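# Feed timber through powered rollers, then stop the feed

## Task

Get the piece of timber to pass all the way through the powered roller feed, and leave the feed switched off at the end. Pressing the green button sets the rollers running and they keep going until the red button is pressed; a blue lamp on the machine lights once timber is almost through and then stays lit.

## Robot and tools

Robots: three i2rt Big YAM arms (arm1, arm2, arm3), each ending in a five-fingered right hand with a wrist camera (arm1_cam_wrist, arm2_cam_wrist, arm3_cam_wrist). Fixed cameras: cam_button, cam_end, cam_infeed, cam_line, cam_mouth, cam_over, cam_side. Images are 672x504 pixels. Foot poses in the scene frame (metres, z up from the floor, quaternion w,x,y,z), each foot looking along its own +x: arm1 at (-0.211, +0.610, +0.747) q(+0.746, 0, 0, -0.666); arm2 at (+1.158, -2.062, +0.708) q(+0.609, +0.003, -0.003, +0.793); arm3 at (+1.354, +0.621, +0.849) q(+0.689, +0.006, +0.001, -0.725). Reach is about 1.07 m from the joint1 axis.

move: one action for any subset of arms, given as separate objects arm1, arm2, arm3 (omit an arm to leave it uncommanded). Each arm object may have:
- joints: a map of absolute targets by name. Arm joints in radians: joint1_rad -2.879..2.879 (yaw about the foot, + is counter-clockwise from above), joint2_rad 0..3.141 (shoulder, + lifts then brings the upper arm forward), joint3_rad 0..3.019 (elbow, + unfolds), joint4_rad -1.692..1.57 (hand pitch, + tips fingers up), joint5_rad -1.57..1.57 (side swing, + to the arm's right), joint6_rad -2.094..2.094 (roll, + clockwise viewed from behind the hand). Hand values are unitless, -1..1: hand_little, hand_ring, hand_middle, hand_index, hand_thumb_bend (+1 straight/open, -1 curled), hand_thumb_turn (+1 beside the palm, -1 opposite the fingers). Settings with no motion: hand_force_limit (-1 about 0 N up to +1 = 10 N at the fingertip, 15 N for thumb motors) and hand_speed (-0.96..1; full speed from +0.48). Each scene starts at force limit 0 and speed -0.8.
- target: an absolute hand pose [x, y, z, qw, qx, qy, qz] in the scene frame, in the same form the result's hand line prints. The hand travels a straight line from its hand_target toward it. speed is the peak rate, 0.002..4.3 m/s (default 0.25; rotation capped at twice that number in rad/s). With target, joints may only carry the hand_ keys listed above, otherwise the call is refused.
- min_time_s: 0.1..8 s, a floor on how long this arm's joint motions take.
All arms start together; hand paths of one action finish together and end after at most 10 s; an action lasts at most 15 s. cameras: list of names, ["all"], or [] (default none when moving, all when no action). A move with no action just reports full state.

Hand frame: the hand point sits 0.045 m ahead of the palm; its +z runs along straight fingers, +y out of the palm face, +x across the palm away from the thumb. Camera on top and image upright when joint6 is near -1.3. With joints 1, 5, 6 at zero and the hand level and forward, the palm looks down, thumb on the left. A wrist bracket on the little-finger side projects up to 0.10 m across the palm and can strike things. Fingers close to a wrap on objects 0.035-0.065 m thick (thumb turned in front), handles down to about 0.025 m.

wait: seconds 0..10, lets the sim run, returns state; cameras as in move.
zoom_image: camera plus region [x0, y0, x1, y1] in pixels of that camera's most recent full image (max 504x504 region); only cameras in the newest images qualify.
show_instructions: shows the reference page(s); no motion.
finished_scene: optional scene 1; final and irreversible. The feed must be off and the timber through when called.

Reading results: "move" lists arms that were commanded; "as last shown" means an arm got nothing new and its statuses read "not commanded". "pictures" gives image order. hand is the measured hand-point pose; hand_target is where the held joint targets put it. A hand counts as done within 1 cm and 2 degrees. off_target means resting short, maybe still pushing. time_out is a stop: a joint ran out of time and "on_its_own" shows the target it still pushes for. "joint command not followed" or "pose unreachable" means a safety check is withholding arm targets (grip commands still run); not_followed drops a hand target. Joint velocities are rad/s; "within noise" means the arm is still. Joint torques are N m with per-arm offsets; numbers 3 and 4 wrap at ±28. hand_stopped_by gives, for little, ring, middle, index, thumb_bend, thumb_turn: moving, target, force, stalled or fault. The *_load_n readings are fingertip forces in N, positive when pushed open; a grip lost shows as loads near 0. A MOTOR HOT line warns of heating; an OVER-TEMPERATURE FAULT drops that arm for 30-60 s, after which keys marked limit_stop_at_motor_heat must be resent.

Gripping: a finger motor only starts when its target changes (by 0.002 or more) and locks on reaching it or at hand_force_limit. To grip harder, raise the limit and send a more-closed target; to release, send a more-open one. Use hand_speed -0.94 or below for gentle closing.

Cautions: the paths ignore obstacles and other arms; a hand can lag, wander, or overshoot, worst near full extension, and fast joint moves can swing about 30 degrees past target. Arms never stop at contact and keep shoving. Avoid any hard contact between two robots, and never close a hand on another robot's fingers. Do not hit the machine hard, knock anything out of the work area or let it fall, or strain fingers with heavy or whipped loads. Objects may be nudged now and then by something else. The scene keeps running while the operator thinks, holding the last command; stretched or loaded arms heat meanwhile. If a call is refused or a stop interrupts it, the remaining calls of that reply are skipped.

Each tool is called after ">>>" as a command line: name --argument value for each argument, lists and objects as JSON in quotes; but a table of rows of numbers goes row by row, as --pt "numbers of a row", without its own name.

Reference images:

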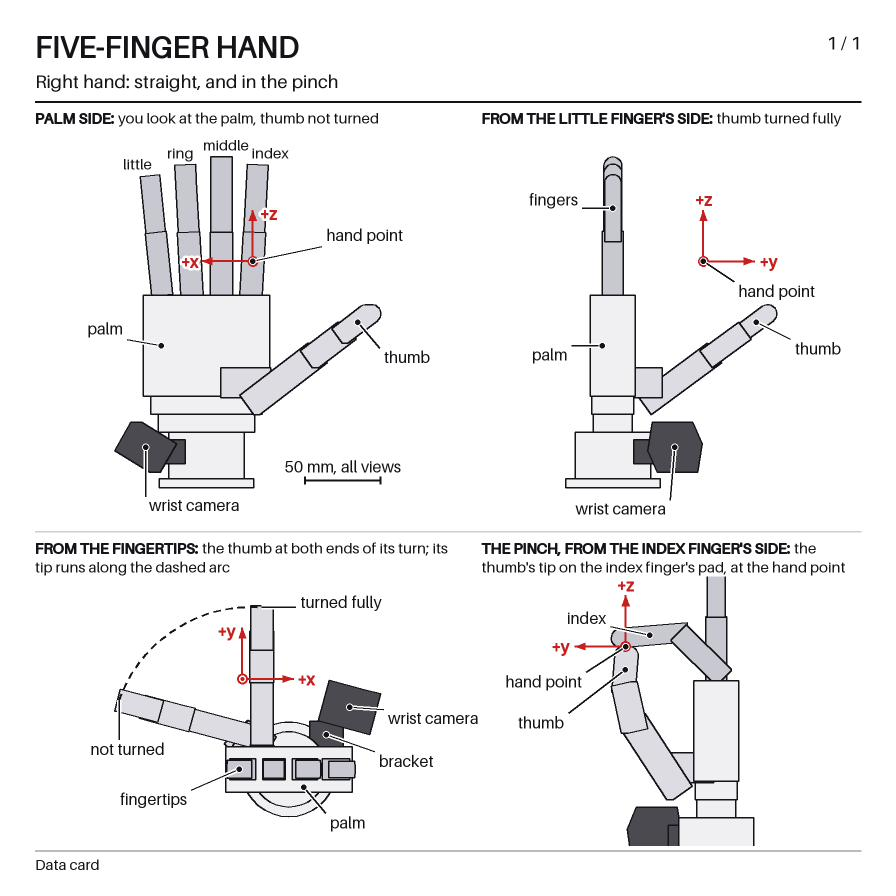

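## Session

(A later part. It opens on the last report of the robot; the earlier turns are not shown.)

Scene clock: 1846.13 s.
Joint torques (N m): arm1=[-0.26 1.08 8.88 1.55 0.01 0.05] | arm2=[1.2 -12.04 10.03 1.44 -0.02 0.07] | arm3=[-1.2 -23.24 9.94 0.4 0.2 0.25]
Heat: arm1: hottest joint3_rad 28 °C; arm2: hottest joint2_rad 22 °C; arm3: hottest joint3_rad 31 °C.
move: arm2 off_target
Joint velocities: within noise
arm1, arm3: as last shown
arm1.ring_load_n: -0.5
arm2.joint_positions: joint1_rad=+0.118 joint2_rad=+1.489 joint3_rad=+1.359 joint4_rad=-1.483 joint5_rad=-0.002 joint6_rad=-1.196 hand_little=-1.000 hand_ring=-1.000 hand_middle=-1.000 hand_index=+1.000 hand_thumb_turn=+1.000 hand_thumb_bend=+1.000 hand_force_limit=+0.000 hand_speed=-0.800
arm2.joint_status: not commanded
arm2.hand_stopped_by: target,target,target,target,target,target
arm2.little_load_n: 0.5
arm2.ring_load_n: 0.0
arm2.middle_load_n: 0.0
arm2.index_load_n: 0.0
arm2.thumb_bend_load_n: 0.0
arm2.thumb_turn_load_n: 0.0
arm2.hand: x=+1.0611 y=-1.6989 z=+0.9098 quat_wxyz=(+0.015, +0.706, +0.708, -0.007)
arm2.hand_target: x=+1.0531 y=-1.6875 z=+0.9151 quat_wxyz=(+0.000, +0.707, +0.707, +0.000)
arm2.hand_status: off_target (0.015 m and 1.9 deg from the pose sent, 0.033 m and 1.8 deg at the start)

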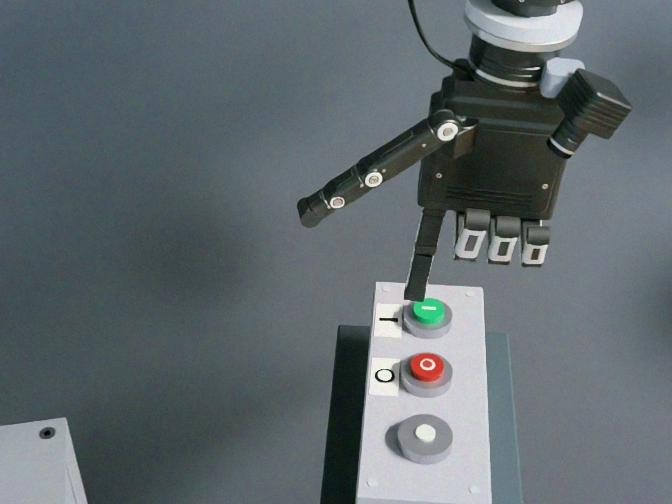

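>>> move --arm2 '{"target": [1.053, -1.687, 0.895, 0, 0.7071, 0.7071, 0], "speed": 0.05}' --cameras '["cam_button"]'

>>> zoom_image --camera "cam_button" --region '[350, 200, 500, 350]'

Scene clock: 1855.43 s.
Joint torques (N m): arm1=[-0.15 1.08 8.88 1.55 0.01 0.05] | arm2=[1.2 -12.04 7.39 1.54 -0.01 0.08] | arm3=[-1.2 -23.24 9.94 0.4 0.2 0.25]
Heat: arm1: hottest joint3_rad 28 °C; arm2: hottest joint3_rad 23 °C; arm3: hottest joint3_rad 32 °C.
move: arm2 done
Joint velocities: within noise
arm1, arm3: as last shown
arm1.ring_load_n: 0.5
arm2.joint_positions: joint1_rad=+0.118 joint2_rad=+1.494 joint3_rad=+1.347 joint4_rad=-1.431 joint5_rad=-0.002 joint6_rad=-1.195 hand_little=-1.000 hand_ring=-1.000 hand_middle=-1.000 hand_index=+1.000 hand_thumb_turn=+1.000 hand_thumb_bend=+1.000 hand_force_limit=+0.000 hand_speed=-0.800
arm2.joint_status: not commanded
arm2.hand_stopped_by: target,target,target,target,target,target
arm2.little_load_n: 0.0
arm2.ring_load_n: 0.0
arm2.middle_load_n: 0.5
arm2.index_load_n: 0.0
arm2.thumb_bend_load_n: 0.0
arm2.thumb_turn_load_n: 0.0
arm2.hand: x=+1.0572 y=-1.6892 z=+0.9012 quat_wxyz=(-0.001, +0.706, +0.708, +0.000)
arm2.hand_target: x=+1.0531 y=-1.6872 z=+0.8950 quat_wxyz=(+0.000, +0.707, +0.707, +0.000)
arm2.hand_status: done (0.008 m and 0.2 deg from the pose sent, 0.021 m and 1.9 deg at the start)

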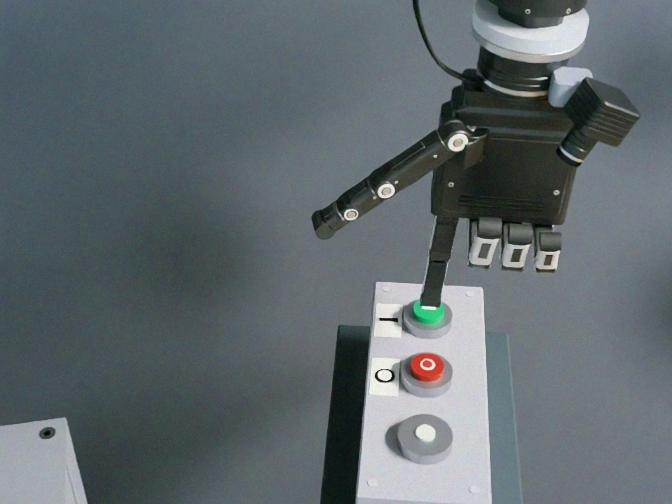

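Scaled by 3.360 from the camera's image (finer frame: 960x720).

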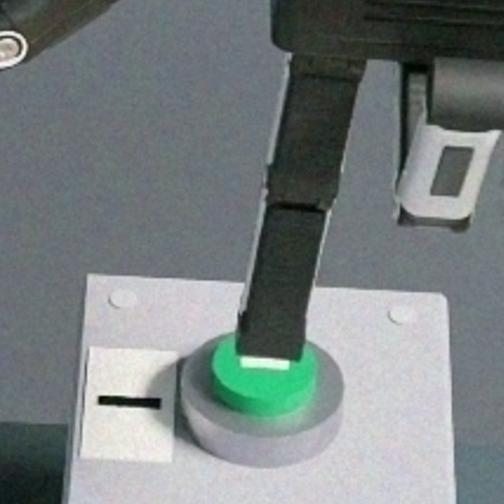

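>>> move --arm2 '{"target": [1.053, -1.689, 0.880, 0, 0.7071, 0.7071, 0], "speed": 0.05}' --cameras '["cam_button"]'

>>> zoom_image --camera "cam_button" --region '[350, 200, 500, 350]'

Scene clock: 1863.33 s.
Joint torques (N m): arm1=[-0.15 1.08 8.9 1.55 0.01 0.06] | arm2=[1.38 -11.87 7.3 1.52 -0.01 0.07] | arm3=[-1.2 -23.3 9.91 0.4 0.2 0.25]
Heat: arm1: hottest joint3_rad 28 °C; arm2: hottest joint2_rad 22 °C; arm3: hottest joint3_rad 32 °C.
move: arm2 done
Joint velocities: within noise
arm1, arm3: as last shown
arm1.ring_load_n: 0.0
arm2.joint_positions: joint1_rad=+0.118 joint2_rad=+1.495 joint3_rad=+1.310 joint4_rad=-1.391 joint5_rad=-0.002 joint6_rad=-1.193 hand_little=-1.000 hand_ring=-1.000 hand_middle=-1.000 hand_index=+1.000 hand_thumb_turn=+1.000 hand_thumb_bend=+1.000 hand_force_limit=+0.000 hand_speed=-0.800
arm2.joint_status: not commanded
arm2.hand_stopped_by: target,target,target,target,target,target
arm2.little_load_n: 0.0
arm2.ring_load_n: 0.0
arm2.middle_load_n: 0.0
arm2.index_load_n: 0.0
arm2.thumb_bend_load_n: 0.0
arm2.thumb_turn_load_n: 0.0
arm2.hand: x=+1.0577 y=-1.6907 z=+0.8867 quat_wxyz=(-0.002, +0.707, +0.708, +0.001)
arm2.hand_target: x=+1.0530 y=-1.6892 z=+0.8800 quat_wxyz=(+0.000, +0.707, +0.707, +0.000)
arm2.hand_status: done (0.008 m and 0.2 deg from the pose sent, 0.022 m and 0.2 deg at the start)

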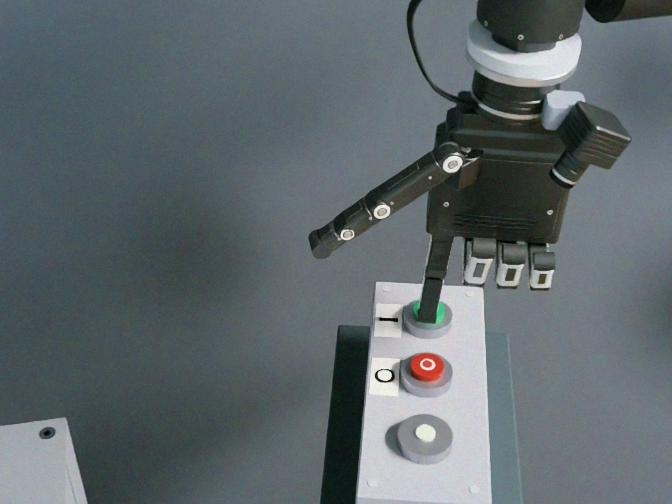

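Scaled by 3.360 from the camera's image (finer frame: 960x720).

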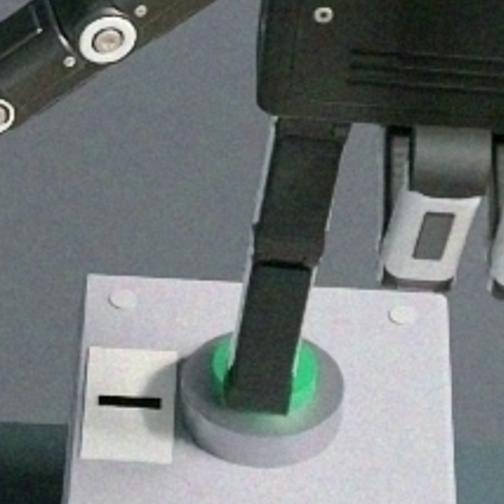

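>>> move --arm2 '{"target": [1.053, -1.689, 0.925, 0, 0.7071, 0.7071, 0], "speed": 0.08}'

>>> move --arm2 '{"target": [1.030, -1.689, 0.892, 0, 0.7071, 0.7071, 0], "speed": 0.08}' --cameras '["cam_button"]'

>>> zoom_image --camera "cam_button" --region '[350, 200, 500, 350]'

Scene clock: 1882.23 s.
Joint torques (N m): arm1=[-0.21 1.08 8.88 1.54 0.01 0.06] | arm2=[1.32 -13.51 11.04 0.5 -0.02 0.07] | arm3=[-1.2 -23.24 9.92 0.39 0.21 0.25]
Heat: arm1: hottest joint3_rad 28 °C; arm2: hottest joint3_rad 23 °C; arm3: hottest joint3_rad 32 °C.
move: arm2 off_target
Joint velocities: within noise
arm1, arm3: as last shown
arm1.little_load_n: -0.5
arm2.joint_positions: joint1_rad=+0.118 joint2_rad=+1.495 joint3_rad=+1.364 joint4_rad=-1.483 joint5_rad=-0.002 joint6_rad=-1.193 hand_little=-1.000 hand_ring=-1.000 hand_middle=-1.000 hand_index=+1.000 hand_thumb_turn=+1.000 hand_thumb_bend=+1.000 hand_force_limit=+0.000 hand_speed=-0.800
arm2.joint_status: not commanded
arm2.hand_stopped_by: target,target,target,target,target,target
arm2.little_load_n: 0.0
arm2.ring_load_n: 0.0
arm2.middle_load_n: 0.0
arm2.index_load_n: 0.0
arm2.thumb_bend_load_n: 0.0
arm2.thumb_turn_load_n: 0.0
arm2.hand: x=+1.0604 y=-1.6973 z=+0.9090 quat_wxyz=(+0.016, +0.707, +0.707, -0.007)
arm2.hand_target: x=+1.0532 y=-1.6895 z=+0.9248 quat_wxyz=(+0.000, +0.707, +0.707, +0.000)
arm2.hand_status: off_target (0.019 m and 2.0 deg from the pose sent, 0.039 m and 0.2 deg at the start)
pictures: none

Scene clock: 1883.40 s.
Joint torques (N m): arm1=[-0.21 1.08 8.91 1.55 0.01 0.06] | arm2=[1.26 -12.51 7.25 1.54 -0.02 0.07] | arm3=[-1.14 -23.24 9.94 0.38 0.2 0.25]
Heat: arm1: hottest joint3_rad 28 °C; arm2: hottest joint3_rad 23 °C; arm3: hottest joint3_rad 32 °C.
move: arm2 done
Joint velocities: within noise
arm1, arm3: as last shown
arm1.little_load_n: 0.0
arm2.joint_positions: joint1_rad=+0.166 joint2_rad=+1.515 joint3_rad=+1.364 joint4_rad=-1.426 joint5_rad=-0.002 joint6_rad=-1.146 hand_little=-1.000 hand_ring=-1.000 hand_middle=-1.000 hand_index=+1.000 hand_thumb_turn=+1.000 hand_thumb_bend=+1.000 hand_force_limit=+0.000 hand_speed=-0.800
arm2.joint_status: not commanded
arm2.hand_stopped_by: target,target,target,target,target,target
arm2.little_load_n: 0.0
arm2.ring_load_n: 0.5
arm2.middle_load_n: 0.5
arm2.index_load_n: 0.0
arm2.thumb_bend_load_n: 0.0
arm2.thumb_turn_load_n: 0.0
arm2.hand: x=+1.0346 y=-1.6902 z=+0.8986 quat_wxyz=(-0.001, +0.706, +0.708, +0.001)
arm2.hand_target: x=+1.0301 y=-1.6891 z=+0.8921 quat_wxyz=(+0.000, +0.707, +0.707, +0.000)
arm2.hand_status: done (0.008 m and 0.2 deg from the pose sent, 0.036 m and 2.0 deg at the start)

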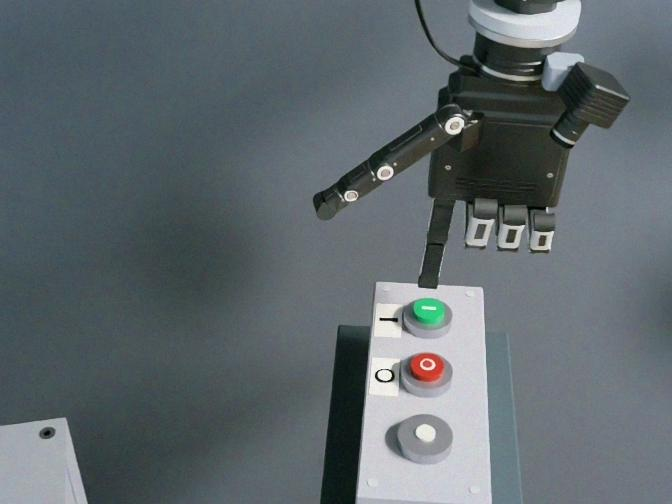

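Scaled by 3.360 from the camera's image (finer frame: 960x720).

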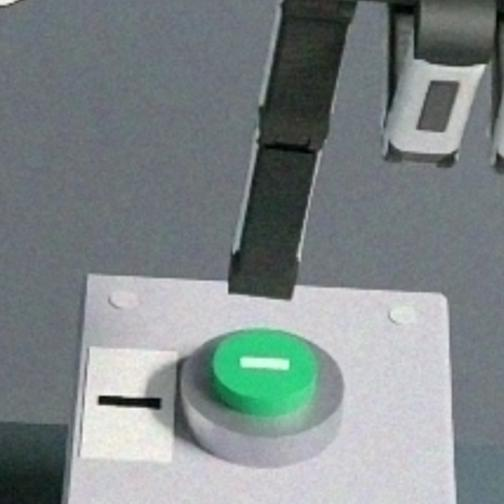

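>>> move --arm2 '{"target": [1.030, -1.690, 0.872, 0, 0.7071, 0.7071, 0], "speed": 0.06}' --cameras '["cam_button"]'

>>> zoom_image --camera "cam_button" --region '[350, 200, 500, 350]'

Scene clock: 1892.90 s.
Joint torques (N m): arm1=[-0.21 1.08 8.91 1.55 0.01 0.06] | arm2=[1.38 -12.16 7.1 1.7 -0.02 0.07] | arm3=[-1.14 -23.3 9.94 0.4 0.21 0.25]
Heat: arm1: hottest joint3_rad 28 °C; arm2: hottest joint2_rad 22 °C; arm3: hottest joint3_rad 32 °C.
move: arm2 done
Joint velocities: within noise
arm1.joint_positions: joint1_rad=-0.334 joint2_rad=+0.627 joint3_rad=+1.448 joint4_rad=-1.575 joint5_rad=+0.164 joint6_rad=-0.949 hand_little=+1.000 hand_ring=+1.000 hand_middle=+1.000 hand_index=+1.000 hand_thumb_turn=+1.000 hand_thumb_bend=+1.000 hand_force_limit=+0.000 hand_speed=-0.800
arm1.joint_status: not commanded
arm1.hand_stopped_by: target,target,target,target,target,target
arm1.little_load_n: 0.0
arm1.ring_load_n: 0.0
arm1.middle_load_n: 0.0
arm1.index_load_n: 0.0
arm1.thumb_bend_load_n: 0.0
arm1.thumb_turn_load_n: 0.0
arm1.hand: x=-0.3092 y=+0.4634 z=+1.2114 quat_wxyz=(+0.280, +0.295, -0.867, +0.289)
arm1.hand_target: x=-0.3091 y=+0.4636 z=+1.2197 quat_wxyz=(+0.286, +0.292, -0.863, +0.297)
arm1.hand_status: not commanded
arm2.joint_positions: joint1_rad=+0.166 joint2_rad=+1.519 joint3_rad=+1.319 joint4_rad=-1.377 joint5_rad=-0.002 joint6_rad=-1.145 hand_little=-1.000 hand_ring=-1.000 hand_middle=-1.000 hand_index=+1.000 hand_thumb_turn=+1.000 hand_thumb_bend=+1.000 hand_force_limit=+0.000 hand_speed=-0.800
arm2.joint_status: not commanded
arm2.hand_stopped_by: target,target,target,target,target,target
arm2.little_load_n: 0.0
arm2.ring_load_n: 0.0
arm2.middle_load_n: 0.0
arm2.index_load_n: 0.0
arm2.thumb_bend_load_n: 0.0
arm2.thumb_turn_load_n: 0.0
arm2.hand: x=+1.0352 y=-1.6916 z=+0.8802 quat_wxyz=(-0.001, +0.707, +0.707, +0.001)
arm2.hand_target: x=+1.0300 y=-1.6901 z=+0.8721 quat_wxyz=(+0.000, +0.707, +0.707, +0.000)
arm2.hand_status: done (0.010 m and 0.2 deg from the pose sent, 0.027 m and 0.2 deg at the start)
arm3: as last shown

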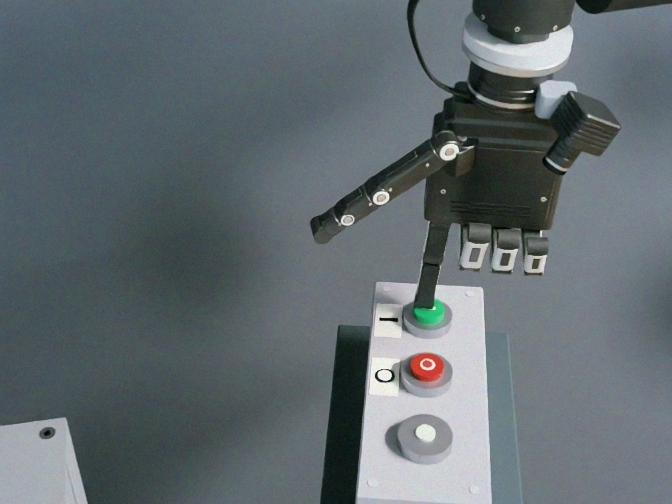

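Scaled by 3.360 from the camera's image (finer frame: 960x720).

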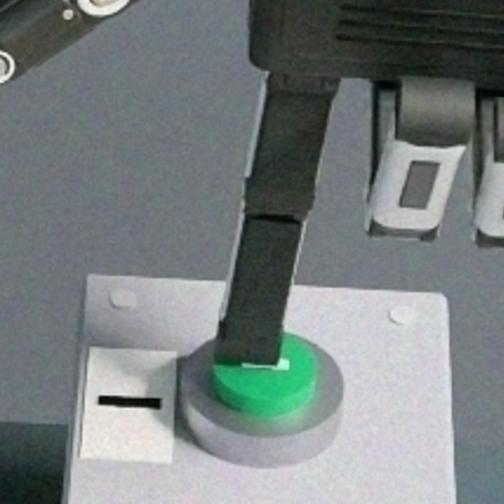

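>>> move --arm2 '{"target": [1.030, -1.685, 0.858, 0, 0.7071, 0.7071, 0], "speed": 0.06}' --cameras '["cam_button"]'

>>> zoom_image --camera "cam_button" --region '[350, 200, 500, 350]'

Scene clock: 1900.50 s.
Joint torques (N m): arm1=[-0.21 1.08 8.9 1.55 0.01 0.05] | arm2=[1.03 -10.52 6.61 2.54 0 0.03] | arm3=[-1.26 -23.24 9.94 0.39 0.2 0.25]
Heat: arm1: hottest joint3_rad 28 °C; arm2: hottest joint2_rad 22 °C; arm3: hottest joint3_rad 32 °C.
move: arm2 off_target
Joint velocities: within noise
arm1, arm3: as last shown
arm2.joint_positions: joint1_rad=+0.166 joint2_rad=+1.519 joint3_rad=+1.309 joint4_rad=-1.364 joint5_rad=-0.003 joint6_rad=-1.145 hand_little=-1.000 hand_ring=-1.000 hand_middle=-1.000 hand_index=+1.000 hand_thumb_turn=+1.000 hand_thumb_bend=+1.000 hand_force_limit=+0.000 hand_speed=-0.800
arm2.joint_status: not commanded
arm2.hand_stopped_by: target,target,target,target,target,target
arm2.little_load_n: 0.0
arm2.ring_load_n: 0.5
arm2.middle_load_n: 0.0
arm2.index_load_n: -1.5
arm2.thumb_bend_load_n: 0.0
arm2.thumb_turn_load_n: 0.0
arm2.hand: x=+1.0351 y=-1.6915 z=+0.8761 quat_wxyz=(-0.003, +0.707, +0.707, +0.001)
arm2.hand_target: x=+1.0303 y=-1.6858 z=+0.8584 quat_wxyz=(+0.000, +0.707, +0.707, +0.000)
arm2.hand_status: off_target (0.020 m and 0.3 deg from the pose sent, 0.024 m and 0.2 deg at the start)

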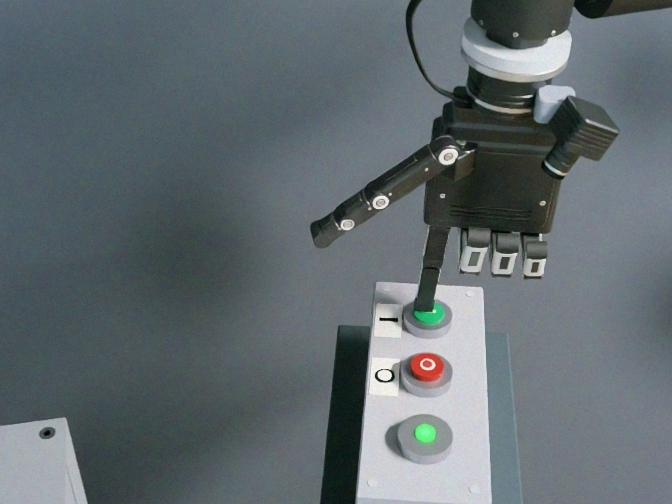

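Scaled by 3.360 from the camera's image (finer frame: 960x720).

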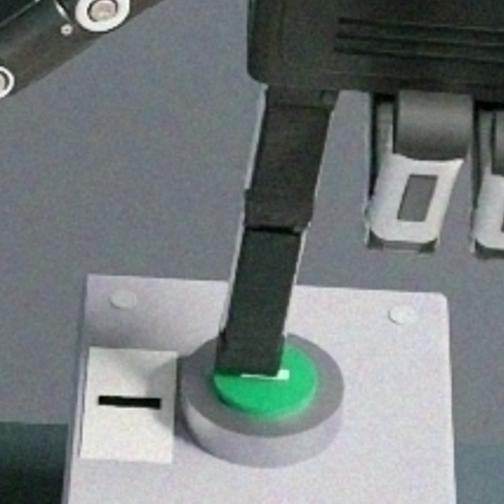

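>>> move --arm2 '{"target": [1.032, -1.685, 0.930, 0, 0.7071, 0.7071, 0], "speed": 0.1}' --cameras '["cam_button", "cam_infeed", "cam_over"]'

Scene clock: 1907.87 s.
Joint torques (N m): arm1=[-0.26 1.2 8.9 1.55 0.01 0.06] | arm2=[0.67 -13.33 11.12 0.5 0.01 -0.02] | arm3=[-1.2 -23.18 9.94 0.42 0.2 0.26]
Heat: arm1: hottest joint3_rad 28 °C; arm2: hottest joint2_rad 22 °C; arm3: hottest joint3_rad 32 °C.
move: arm2 off_target
Joint velocities: within noise
arm1: as last shown
arm2.joint_positions: joint1_rad=+0.166 joint2_rad=+1.519 joint3_rad=+1.410 joint4_rad=-1.499 joint5_rad=-0.003 joint6_rad=-1.145 hand_little=-1.000 hand_ring=-1.000 hand_middle=-1.000 hand_index=+1.000 hand_thumb_turn=+1.000 hand_thumb_bend=+1.000 hand_force_limit=+0.000 hand_speed=-0.800
arm2.joint_status: not commanded
arm2.hand_stopped_by: target,target,target,target,target,target
arm2.little_load_n: 0.0
arm2.ring_load_n: 0.0
arm2.middle_load_n: 0.0
arm2.index_load_n: 0.0
arm2.thumb_bend_load_n: 0.0
arm2.thumb_turn_load_n: 0.0
arm2.hand: x=+1.0365 y=-1.6949 z=+0.9161 quat_wxyz=(+0.014, +0.707, +0.707, -0.005)
arm2.hand_target: x=+1.0322 y=-1.6855 z=+0.9300 quat_wxyz=(+0.000, +0.707, +0.707, +0.000)
arm2.hand_status: off_target (0.018 m and 1.7 deg from the pose sent, 0.054 m and 0.4 deg at the start)
arm3.joint_positions: joint1_rad=+0.549 joint2_rad=+2.432 joint3_rad=+2.197 joint4_rad=-1.319 joint5_rad=+0.010 joint6_rad=-1.092 hand_little=-1.000 hand_ring=-1.000 hand_middle=-1.000 hand_index=-1.000 hand_thumb_turn=+1.000 hand_thumb_bend=+1.000 hand_force_limit=-0.200 hand_speed=-0.300
arm3.joint_status: not commanded
arm3.hand_stopped_by: target,target,target,target,target,target
arm3.little_load_n: 0.0
arm3.ring_load_n: 0.0
arm3.middle_load_n: 0.0
arm3.index_load_n: 0.0
arm3.thumb_bend_load_n: 0.0
arm3.thumb_turn_load_n: 0.0
arm3.hand: x=+1.6388 y=+0.0088 z=+0.8126 quat_wxyz=(+0.001, +0.713, -0.701, +0.006)
arm3.hand_target: x=+1.6397 y=+0.0054 z=+0.8001 quat_wxyz=(+0.000, +0.707, -0.707, +0.001)
arm3.hand_status: not commanded

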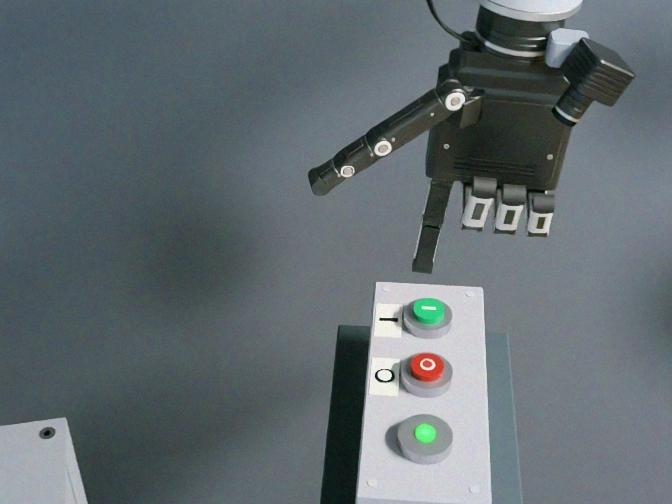

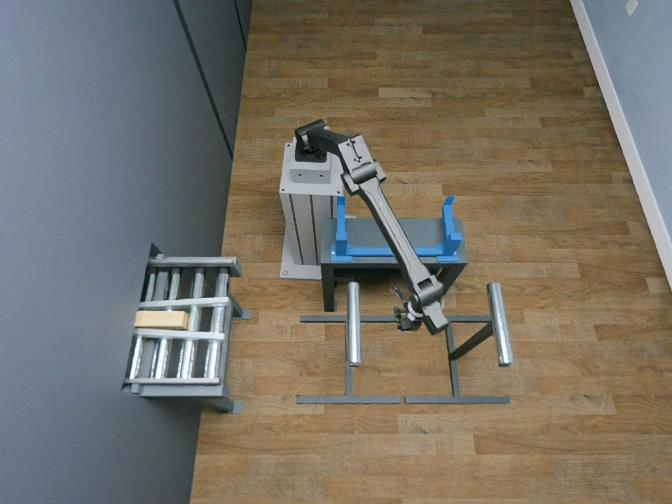

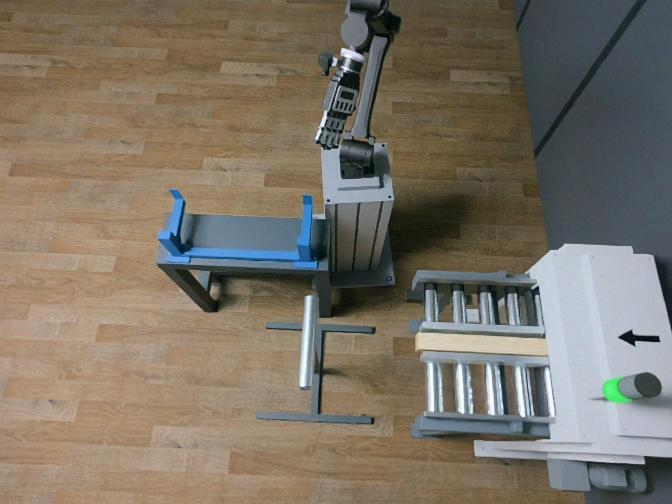

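>>> move --arm2 '{"target": [1.092, -1.683, 0.900, 0, 0.7071, 0.7071, 0], "speed": 0.2}' --cameras '["cam_button", "cam_over"]'

Scene clock: 1920.30 s.
Joint torques (N m): arm1=[-0.21 1.08 8.88 1.54 0.01 0.06] | arm2=[0.38 -14.97 7.28 1.46 -0.08 -0.14] | arm3=[-1.14 -23.24 9.94 0.38 0.2 0.25]
Heat: arm1: hottest joint3_rad 28 °C; arm2: hottest joint2_rad 23 °C; arm3: hottest joint3_rad 32 °C.
move: arm2 done
Joint velocities: within noise
arm1, arm3: as last shown
arm2.joint_positions: joint1_rad=+0.042 joint2_rad=+1.501 joint3_rad=+1.333 joint4_rad=-1.441 joint5_rad=+0.001 joint6_rad=-1.262 hand_little=-1.000 hand_ring=-1.000 hand_middle=-1.000 hand_index=+1.000 hand_thumb_turn=+1.000 hand_thumb_bend=+1.000 hand_force_limit=+0.000 hand_speed=-0.800
arm2.joint_status: not commanded
arm2.hand_stopped_by: target,target,target,target,target,target
arm2.little_load_n: 0.0
arm2.ring_load_n: 0.0
arm2.middle_load_n: 0.0
arm2.index_load_n: 0.0
arm2.thumb_bend_load_n: 0.0
arm2.thumb_turn_load_n: 0.0
arm2.hand: x=+1.0908 y=-1.6852 z=+0.8950 quat_wxyz=(+0.013, +0.709, +0.705, -0.006)
arm2.hand_target: x=+1.0920 y=-1.6830 z=+0.9000 quat_wxyz=(+0.000, +0.707, +0.707, +0.000)
arm2.hand_status: done (0.006 m and 1.7 deg from the pose sent, 0.059 m and 1.7 deg at the start)

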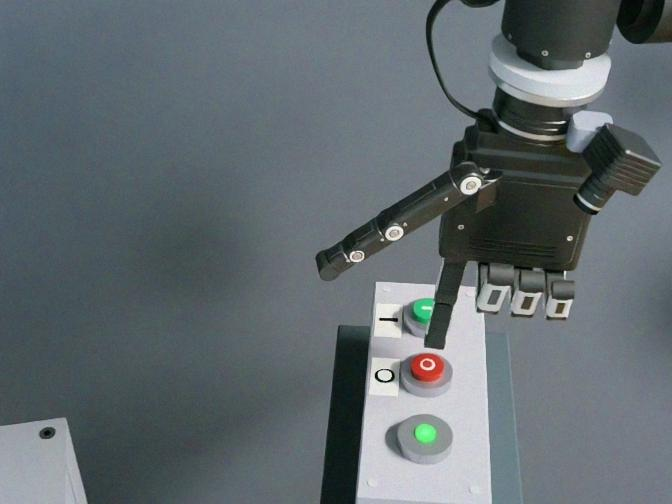

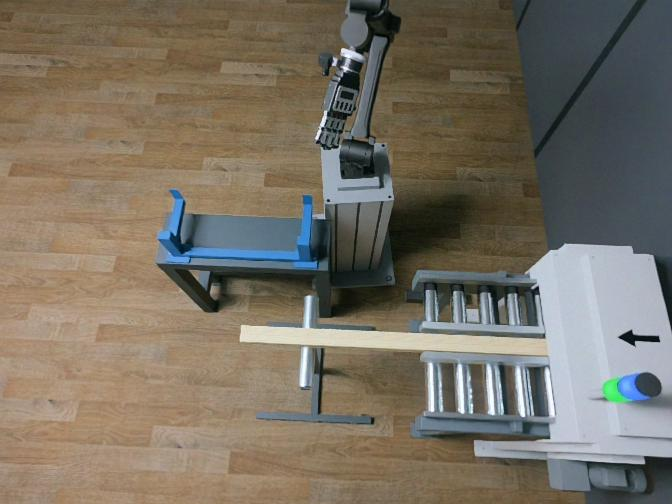

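>>> move --arm2 '{"target": [1.092, -1.688, 0.857, 0, 0.7071, 0.7071, 0], "speed": 0.12}' --cameras '["cam_button", "cam_over"]'

Scene clock: 1925.23 s.
Joint torques (N m): arm1=[-0.26 1.08 8.9 1.55 0.01 0.06] | arm2=[0.67 -10.75 5.53 2.32 -0.09 -0.1] | arm3=[-1.2 -23.24 9.92 0.4 0.2 0.25]
Heat: arm1: hottest joint3_rad 28 °C; arm2: hottest joint2_rad 23 °C; arm3: hottest joint3_rad 32 °C.
move: arm2 off_target
Joint velocities: within noise
arm1, arm3: as last shown
arm2.joint_positions: joint1_rad=+0.042 joint2_rad=+1.472 joint3_rad=+1.250 joint4_rad=-1.348 joint5_rad=+0.001 joint6_rad=-1.262 hand_little=-1.000 hand_ring=-1.000 hand_middle=-1.000 hand_index=+1.000 hand_thumb_turn=+1.000 hand_thumb_bend=+1.000 hand_force_limit=+0.000 hand_speed=-0.800
arm2.joint_status: not commanded
arm2.hand_stopped_by: target,target,target,target,target,target
arm2.little_load_n: 0.0
arm2.ring_load_n: 0.0
arm2.middle_load_n: 0.0
arm2.index_load_n: -2.0
arm2.thumb_bend_load_n: 0.0
arm2.thumb_turn_load_n: 0.0
arm2.hand: x=+1.0921 y=-1.6895 z=+0.8736 quat_wxyz=(-0.004, +0.709, +0.705, +0.003)
arm2.hand_target: x=+1.0921 y=-1.6886 z=+0.8574 quat_wxyz=(+0.000, +0.707, +0.707, +0.000)
arm2.hand_status: off_target (0.017 m and 0.7 deg from the pose sent, 0.038 m and 1.7 deg at the start)

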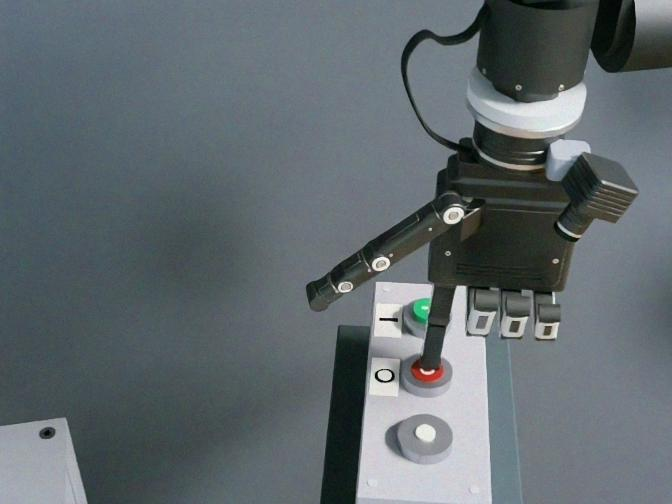

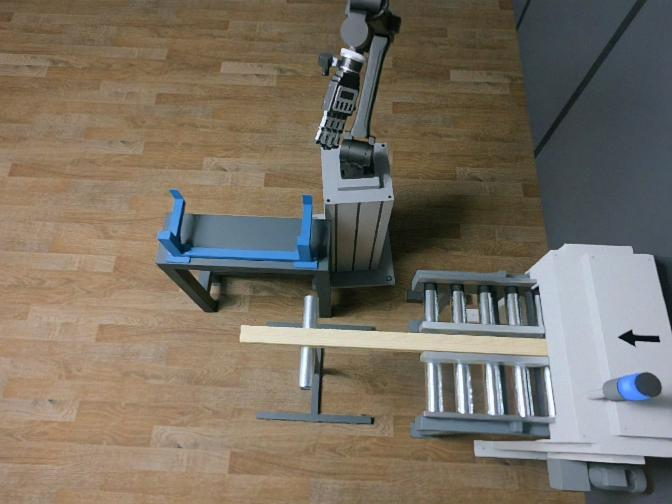

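>>> move --arm2 '{"target": [1.094, -1.690, 0.970, 0, 0.7071, 0.7071, 0], "speed": 0.1}' --cameras '["cam_button", "cam_end", "cam_side", "cam_over", "cam_mouth", "cam_line"]'

>>> zoom_image --camera "cam_over" --region '[220, 230, 672, 460]'

>>> zoom_image --camera "cam_side" --region '[200, 200, 560, 380]'

Scene clock: 1973.60 s.
Joint torques (N m): arm1=[-0.21 1.14 8.9 1.55 0.01 0.06] | arm2=[0.38 -13.8 11.19 0.43 -0.06 -0.13] | arm3=[-1.26 -23.24 9.95 0.39 0.2 0.25]
Heat: arm1: hottest joint3_rad 28 °C; arm2: hottest joint2_rad 22 °C; arm3: hottest joint3_rad 32 °C.
move: arm2 off_target
Joint velocities: within noise
arm1, arm3: as last shown
arm2.joint_positions: joint1_rad=+0.042 joint2_rad=+1.463 joint3_rad=+1.437 joint4_rad=-1.598 joint5_rad=+0.001 joint6_rad=-1.262 hand_little=-1.000 hand_ring=-1.000 hand_middle=-1.000 hand_index=+1.000 hand_thumb_turn=+1.000 hand_thumb_bend=+1.000 hand_force_limit=+0.000 hand_speed=-0.800
arm2.joint_status: not commanded
arm2.hand_stopped_by: target,target,target,target,target,target
arm2.little_load_n: 0.0
arm2.ring_load_n: 0.0
arm2.middle_load_n: 0.0
arm2.index_load_n: 0.0
arm2.thumb_bend_load_n: 0.0
arm2.thumb_turn_load_n: 0.0
arm2.hand: x=+1.0948 y=-1.6984 z=+0.9506 quat_wxyz=(+0.020, +0.709, +0.705, -0.009)
arm2.hand_target: x=+1.0942 y=-1.6907 z=+0.9698 quat_wxyz=(+0.000, +0.707, +0.707, +0.000)
arm2.hand_status: off_target (0.021 m and 2.6 deg from the pose sent, 0.096 m and 0.7 deg at the start)
arm3.middle_load_n: 0.5
arm3.thumb_turn_load_n: 0.5
pictures: cam_button, cam_end, cam_line, cam_mouth, cam_over, cam_side

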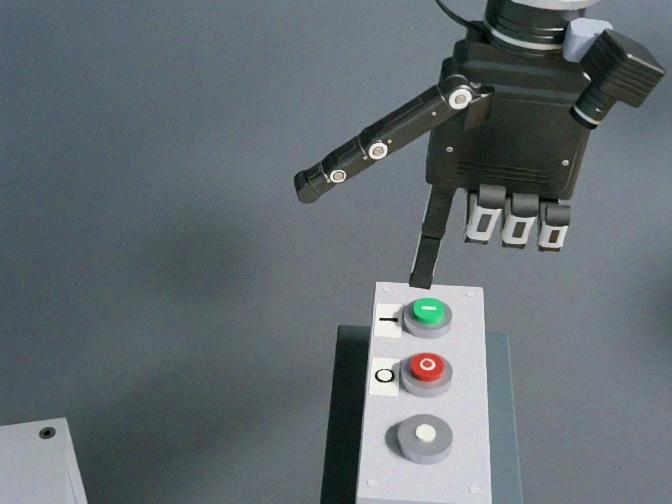

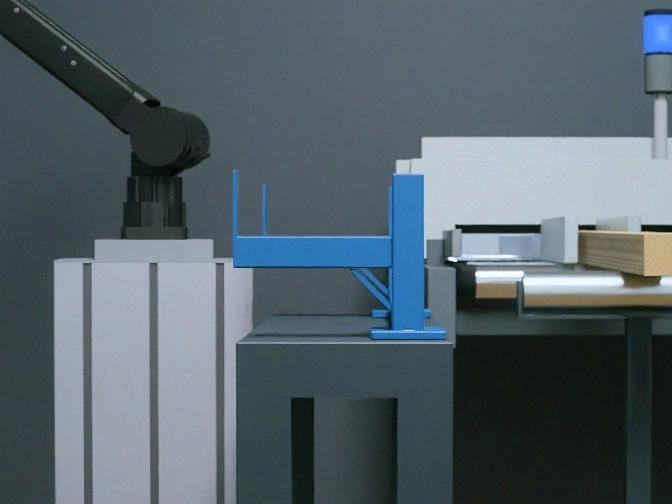

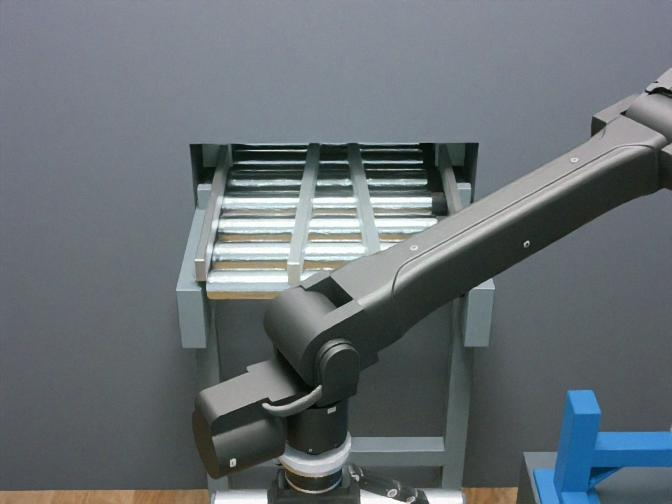

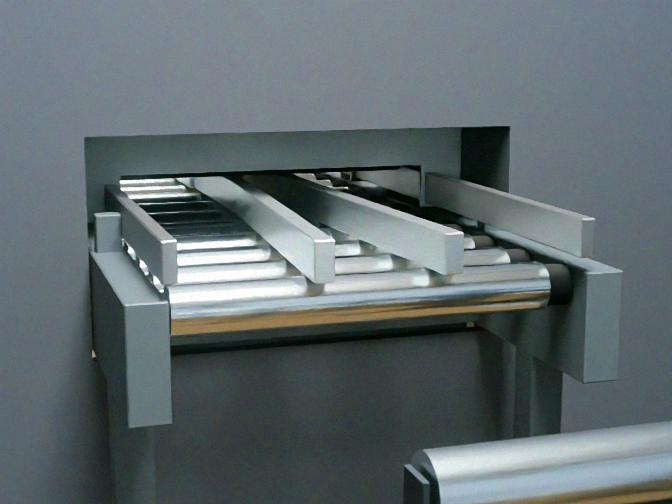

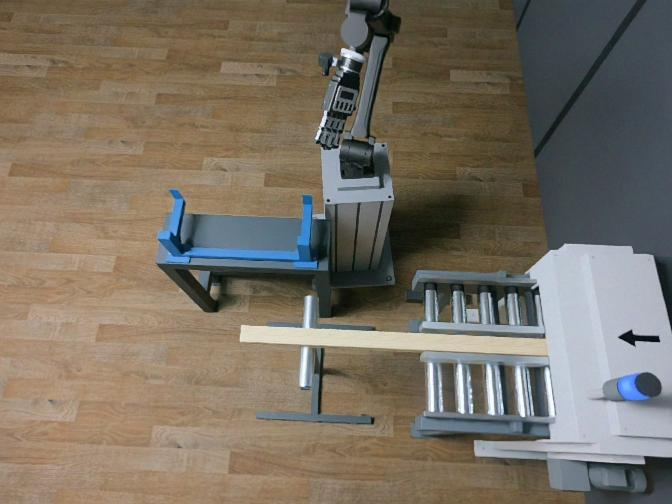

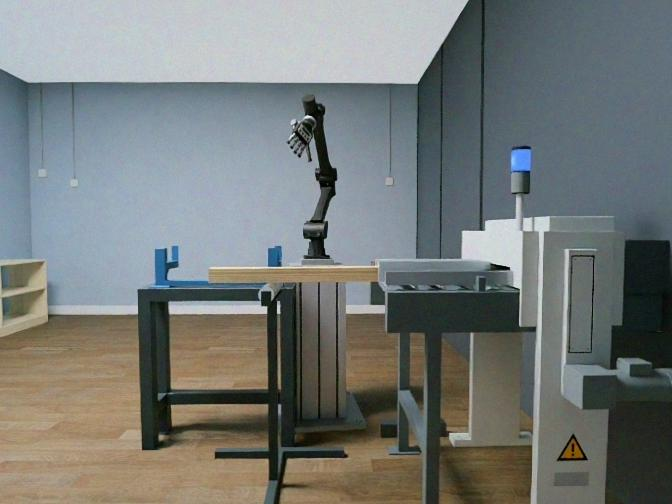

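Scaled by 1.115 from the camera's image (finer frame: 960x720).

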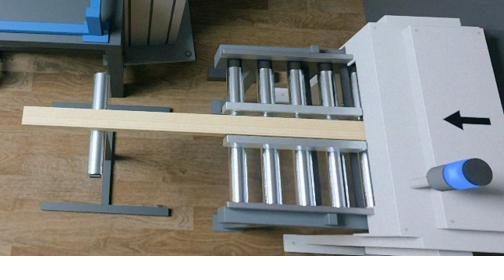

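Scaled by 1.400 from the camera's image (finer frame: 960x720).

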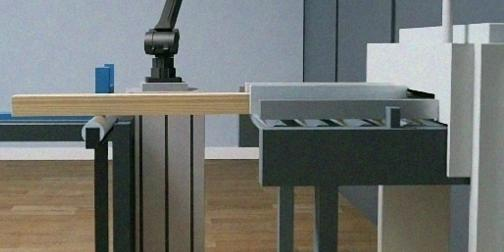

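>>> move --arm1 '{"target": [-0.095, 0.05, 0.92, 0, 0, 0.7071, -0.7071], "speed": 0.3, "joints": {"hand_thumb_turn": -1, "hand_speed": -0.3}}' --cameras '["cam_over", "cam_side", "cam_end", "arm1_cam_wrist"]'

Scene clock: 2052.77 s.
Joint torques (N m): arm1=[0.56 -7.18 9.09 2.36 0.05 0.19] | arm2=[0.38 -13.8 11.21 0.44 -0.06 -0.13] | arm3=[-1.14 -23.24 9.94 0.38 0.2 0.25]
Heat: arm1: hottest joint3_rad 29 °C; arm2: hottest joint3_rad 24 °C; arm3: hottest joint3_rad 33 °C.
move: arm1 off_target
Joint velocities: within noise
arm1.joint_positions: joint1_rad=+0.110 joint2_rad=+1.432 joint3_rad=+0.601 joint4_rad=+0.807 joint5_rad=+0.228 joint6_rad=-0.014 hand_little=+1.000 hand_ring=+1.000 hand_middle=+1.000 hand_index=+1.000 hand_thumb_turn=-1.000 hand_thumb_bend=+1.000 hand_force_limit=+0.000 hand_speed=-0.300
arm1.joint_status: all done
arm1.hand_stopped_by: target,target,target,target,target,target
arm1.little_load_n: 0.0
arm1.ring_load_n: 0.0
arm1.middle_load_n: 0.0
arm1.index_load_n: 0.0
arm1.thumb_bend_load_n: 0.0
arm1.thumb_turn_load_n: 0.5
arm1.hand: x=-0.1023 y=+0.0575 z=+0.9121 quat_wxyz=(+0.008, +0.004, -0.715, +0.699)
arm1.hand_target: x=-0.0951 y=+0.0504 z=+0.9201 quat_wxyz=(+0.000, +0.000, -0.707, +0.707)
arm1.hand_status: off_target (0.013 m and 1.7 deg from the pose sent, 0.549 m and 70.4 deg at the start)
arm2, arm3: as last shown
arm3.middle_load_n: 0.0
arm3.thumb_turn_load_n: 0.0
pictures: arm1_cam_wrist, cam_end, cam_over, cam_side

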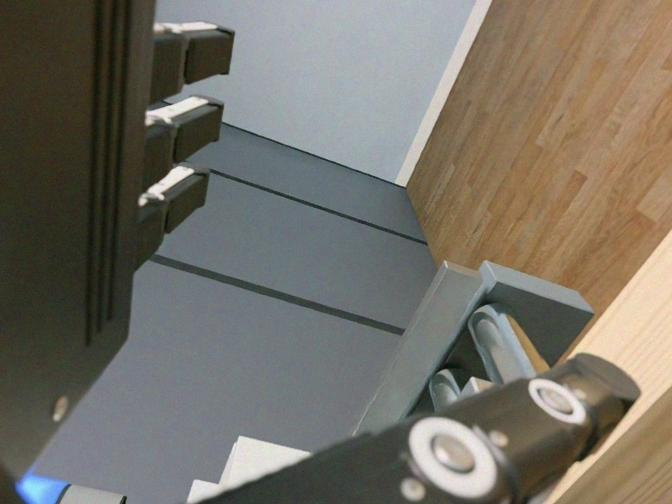

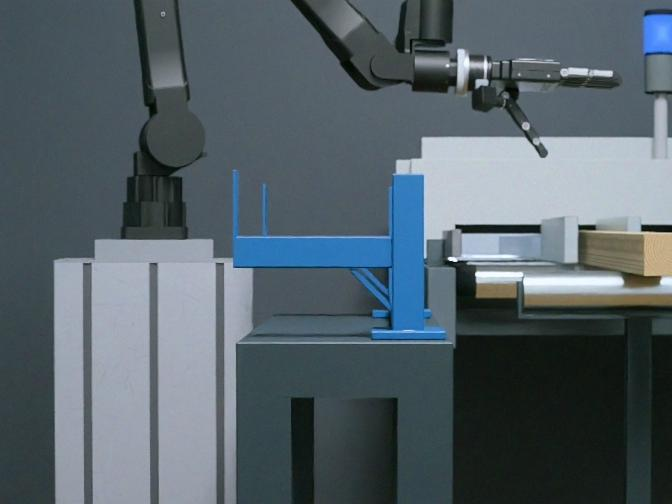

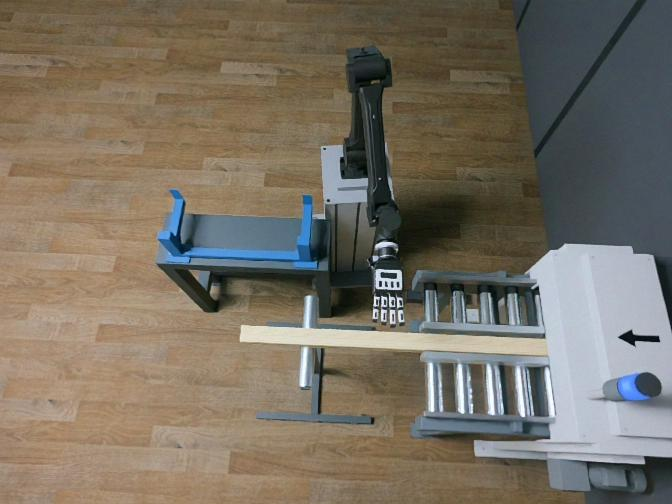

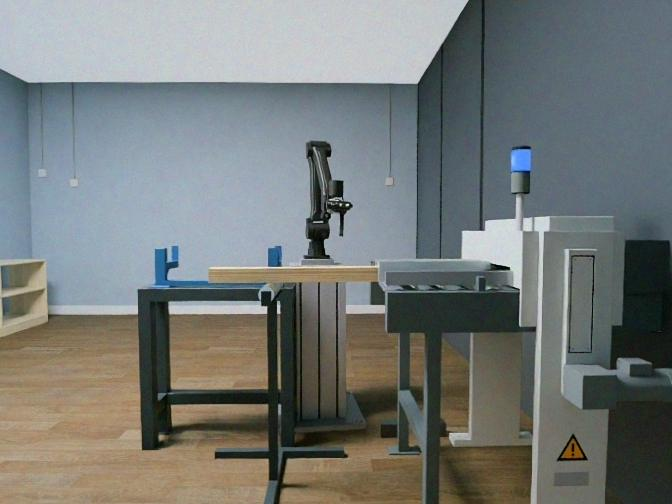

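>>> move --arm1 '{"target": [-0.095, 0.030, 0.835, 0, 0, 0.7071, -0.7071], "speed": 0.12}' --cameras '["cam_over", "cam_end", "arm1_cam_wrist"]'

>>> zoom_image --camera "cam_end" --region '[420, 80, 672, 332]'

Scene clock: 2081.93 s.
Joint torques (N m): arm1=[-0.5 -8.94 7.32 2.37 -0.18 0.18] | arm2=[0.38 -13.8 11.19 0.46 -0.06 -0.13] | arm3=[-1.14 -23.24 9.94 0.39 0.2 0.25]
Heat: arm1: hottest joint3_rad 29 °C; arm2: hottest joint3_rad 24 °C; arm3: hottest joint3_rad 33 °C.
move: arm1 off_target
Joint velocities: within noise
arm1.joint_positions: joint1_rad=+0.110 joint2_rad=+1.730 joint3_rad=+0.601 joint4_rad=+1.098 joint5_rad=+0.223 joint6_rad=-0.014 hand_little=+1.000 hand_ring=+1.000 hand_middle=+1.000 hand_index=+1.000 hand_thumb_turn=-1.000 hand_thumb_bend=+1.000 hand_force_limit=+0.000 hand_speed=-0.300
arm1.joint_status: not commanded
arm1.hand_stopped_by: target,target,target,target,target,target
arm1.little_load_n: 0.0
arm1.ring_load_n: 0.0
arm1.middle_load_n: 0.0
arm1.index_load_n: 0.0
arm1.thumb_bend_load_n: 0.0
arm1.thumb_turn_load_n: 0.0
arm1.hand: x=-0.0974 y=+0.0406 z=+0.8257 quat_wxyz=(+0.007, +0.007, -0.718, +0.696)
arm1.hand_target: x=-0.0952 y=+0.0305 z=+0.8350 quat_wxyz=(+0.000, +0.000, -0.707, +0.707)
arm1.hand_status: off_target (0.014 m and 2.1 deg from the pose sent, 0.082 m and 1.8 deg at the start)
arm2, arm3: as last shown
arm2.middle_load_n: 0.5
pictures: arm1_cam_wrist, cam_end, cam_over

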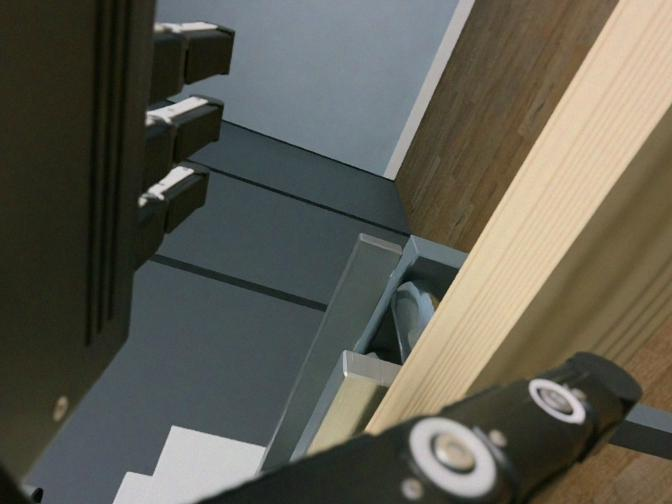

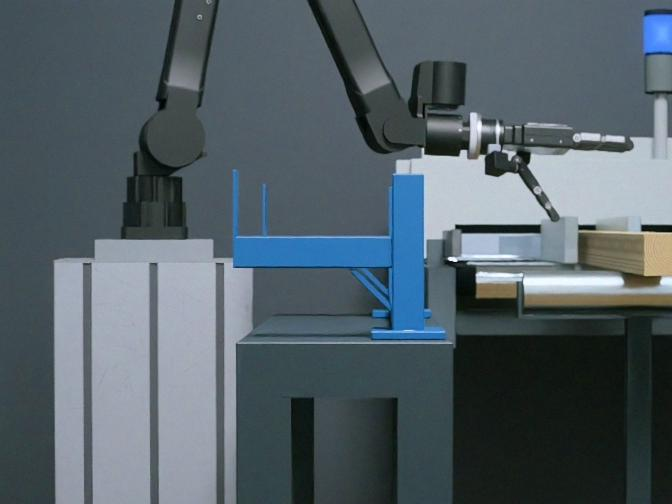

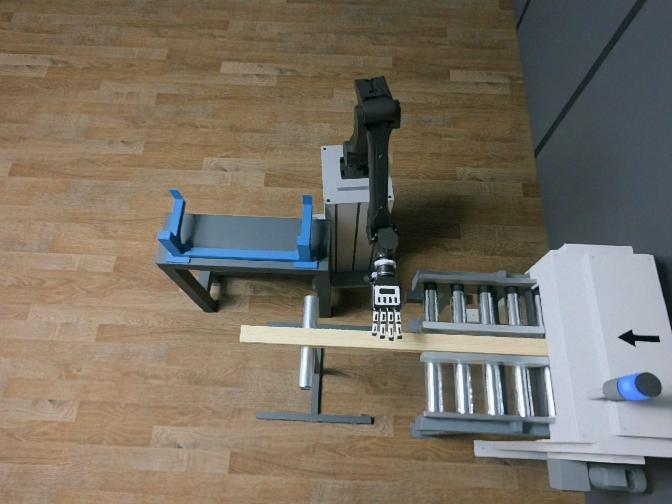

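Scaled by 2.000 from the camera's image (finer frame: 960x720).

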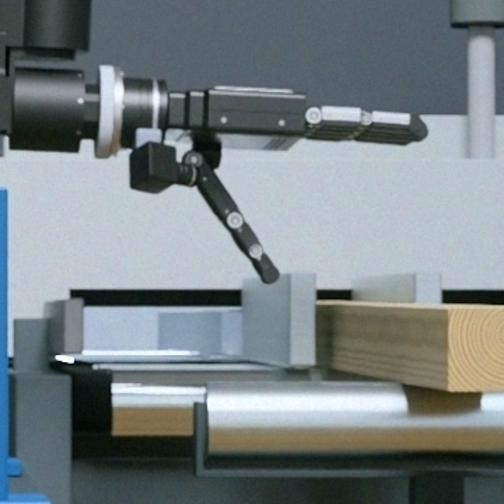

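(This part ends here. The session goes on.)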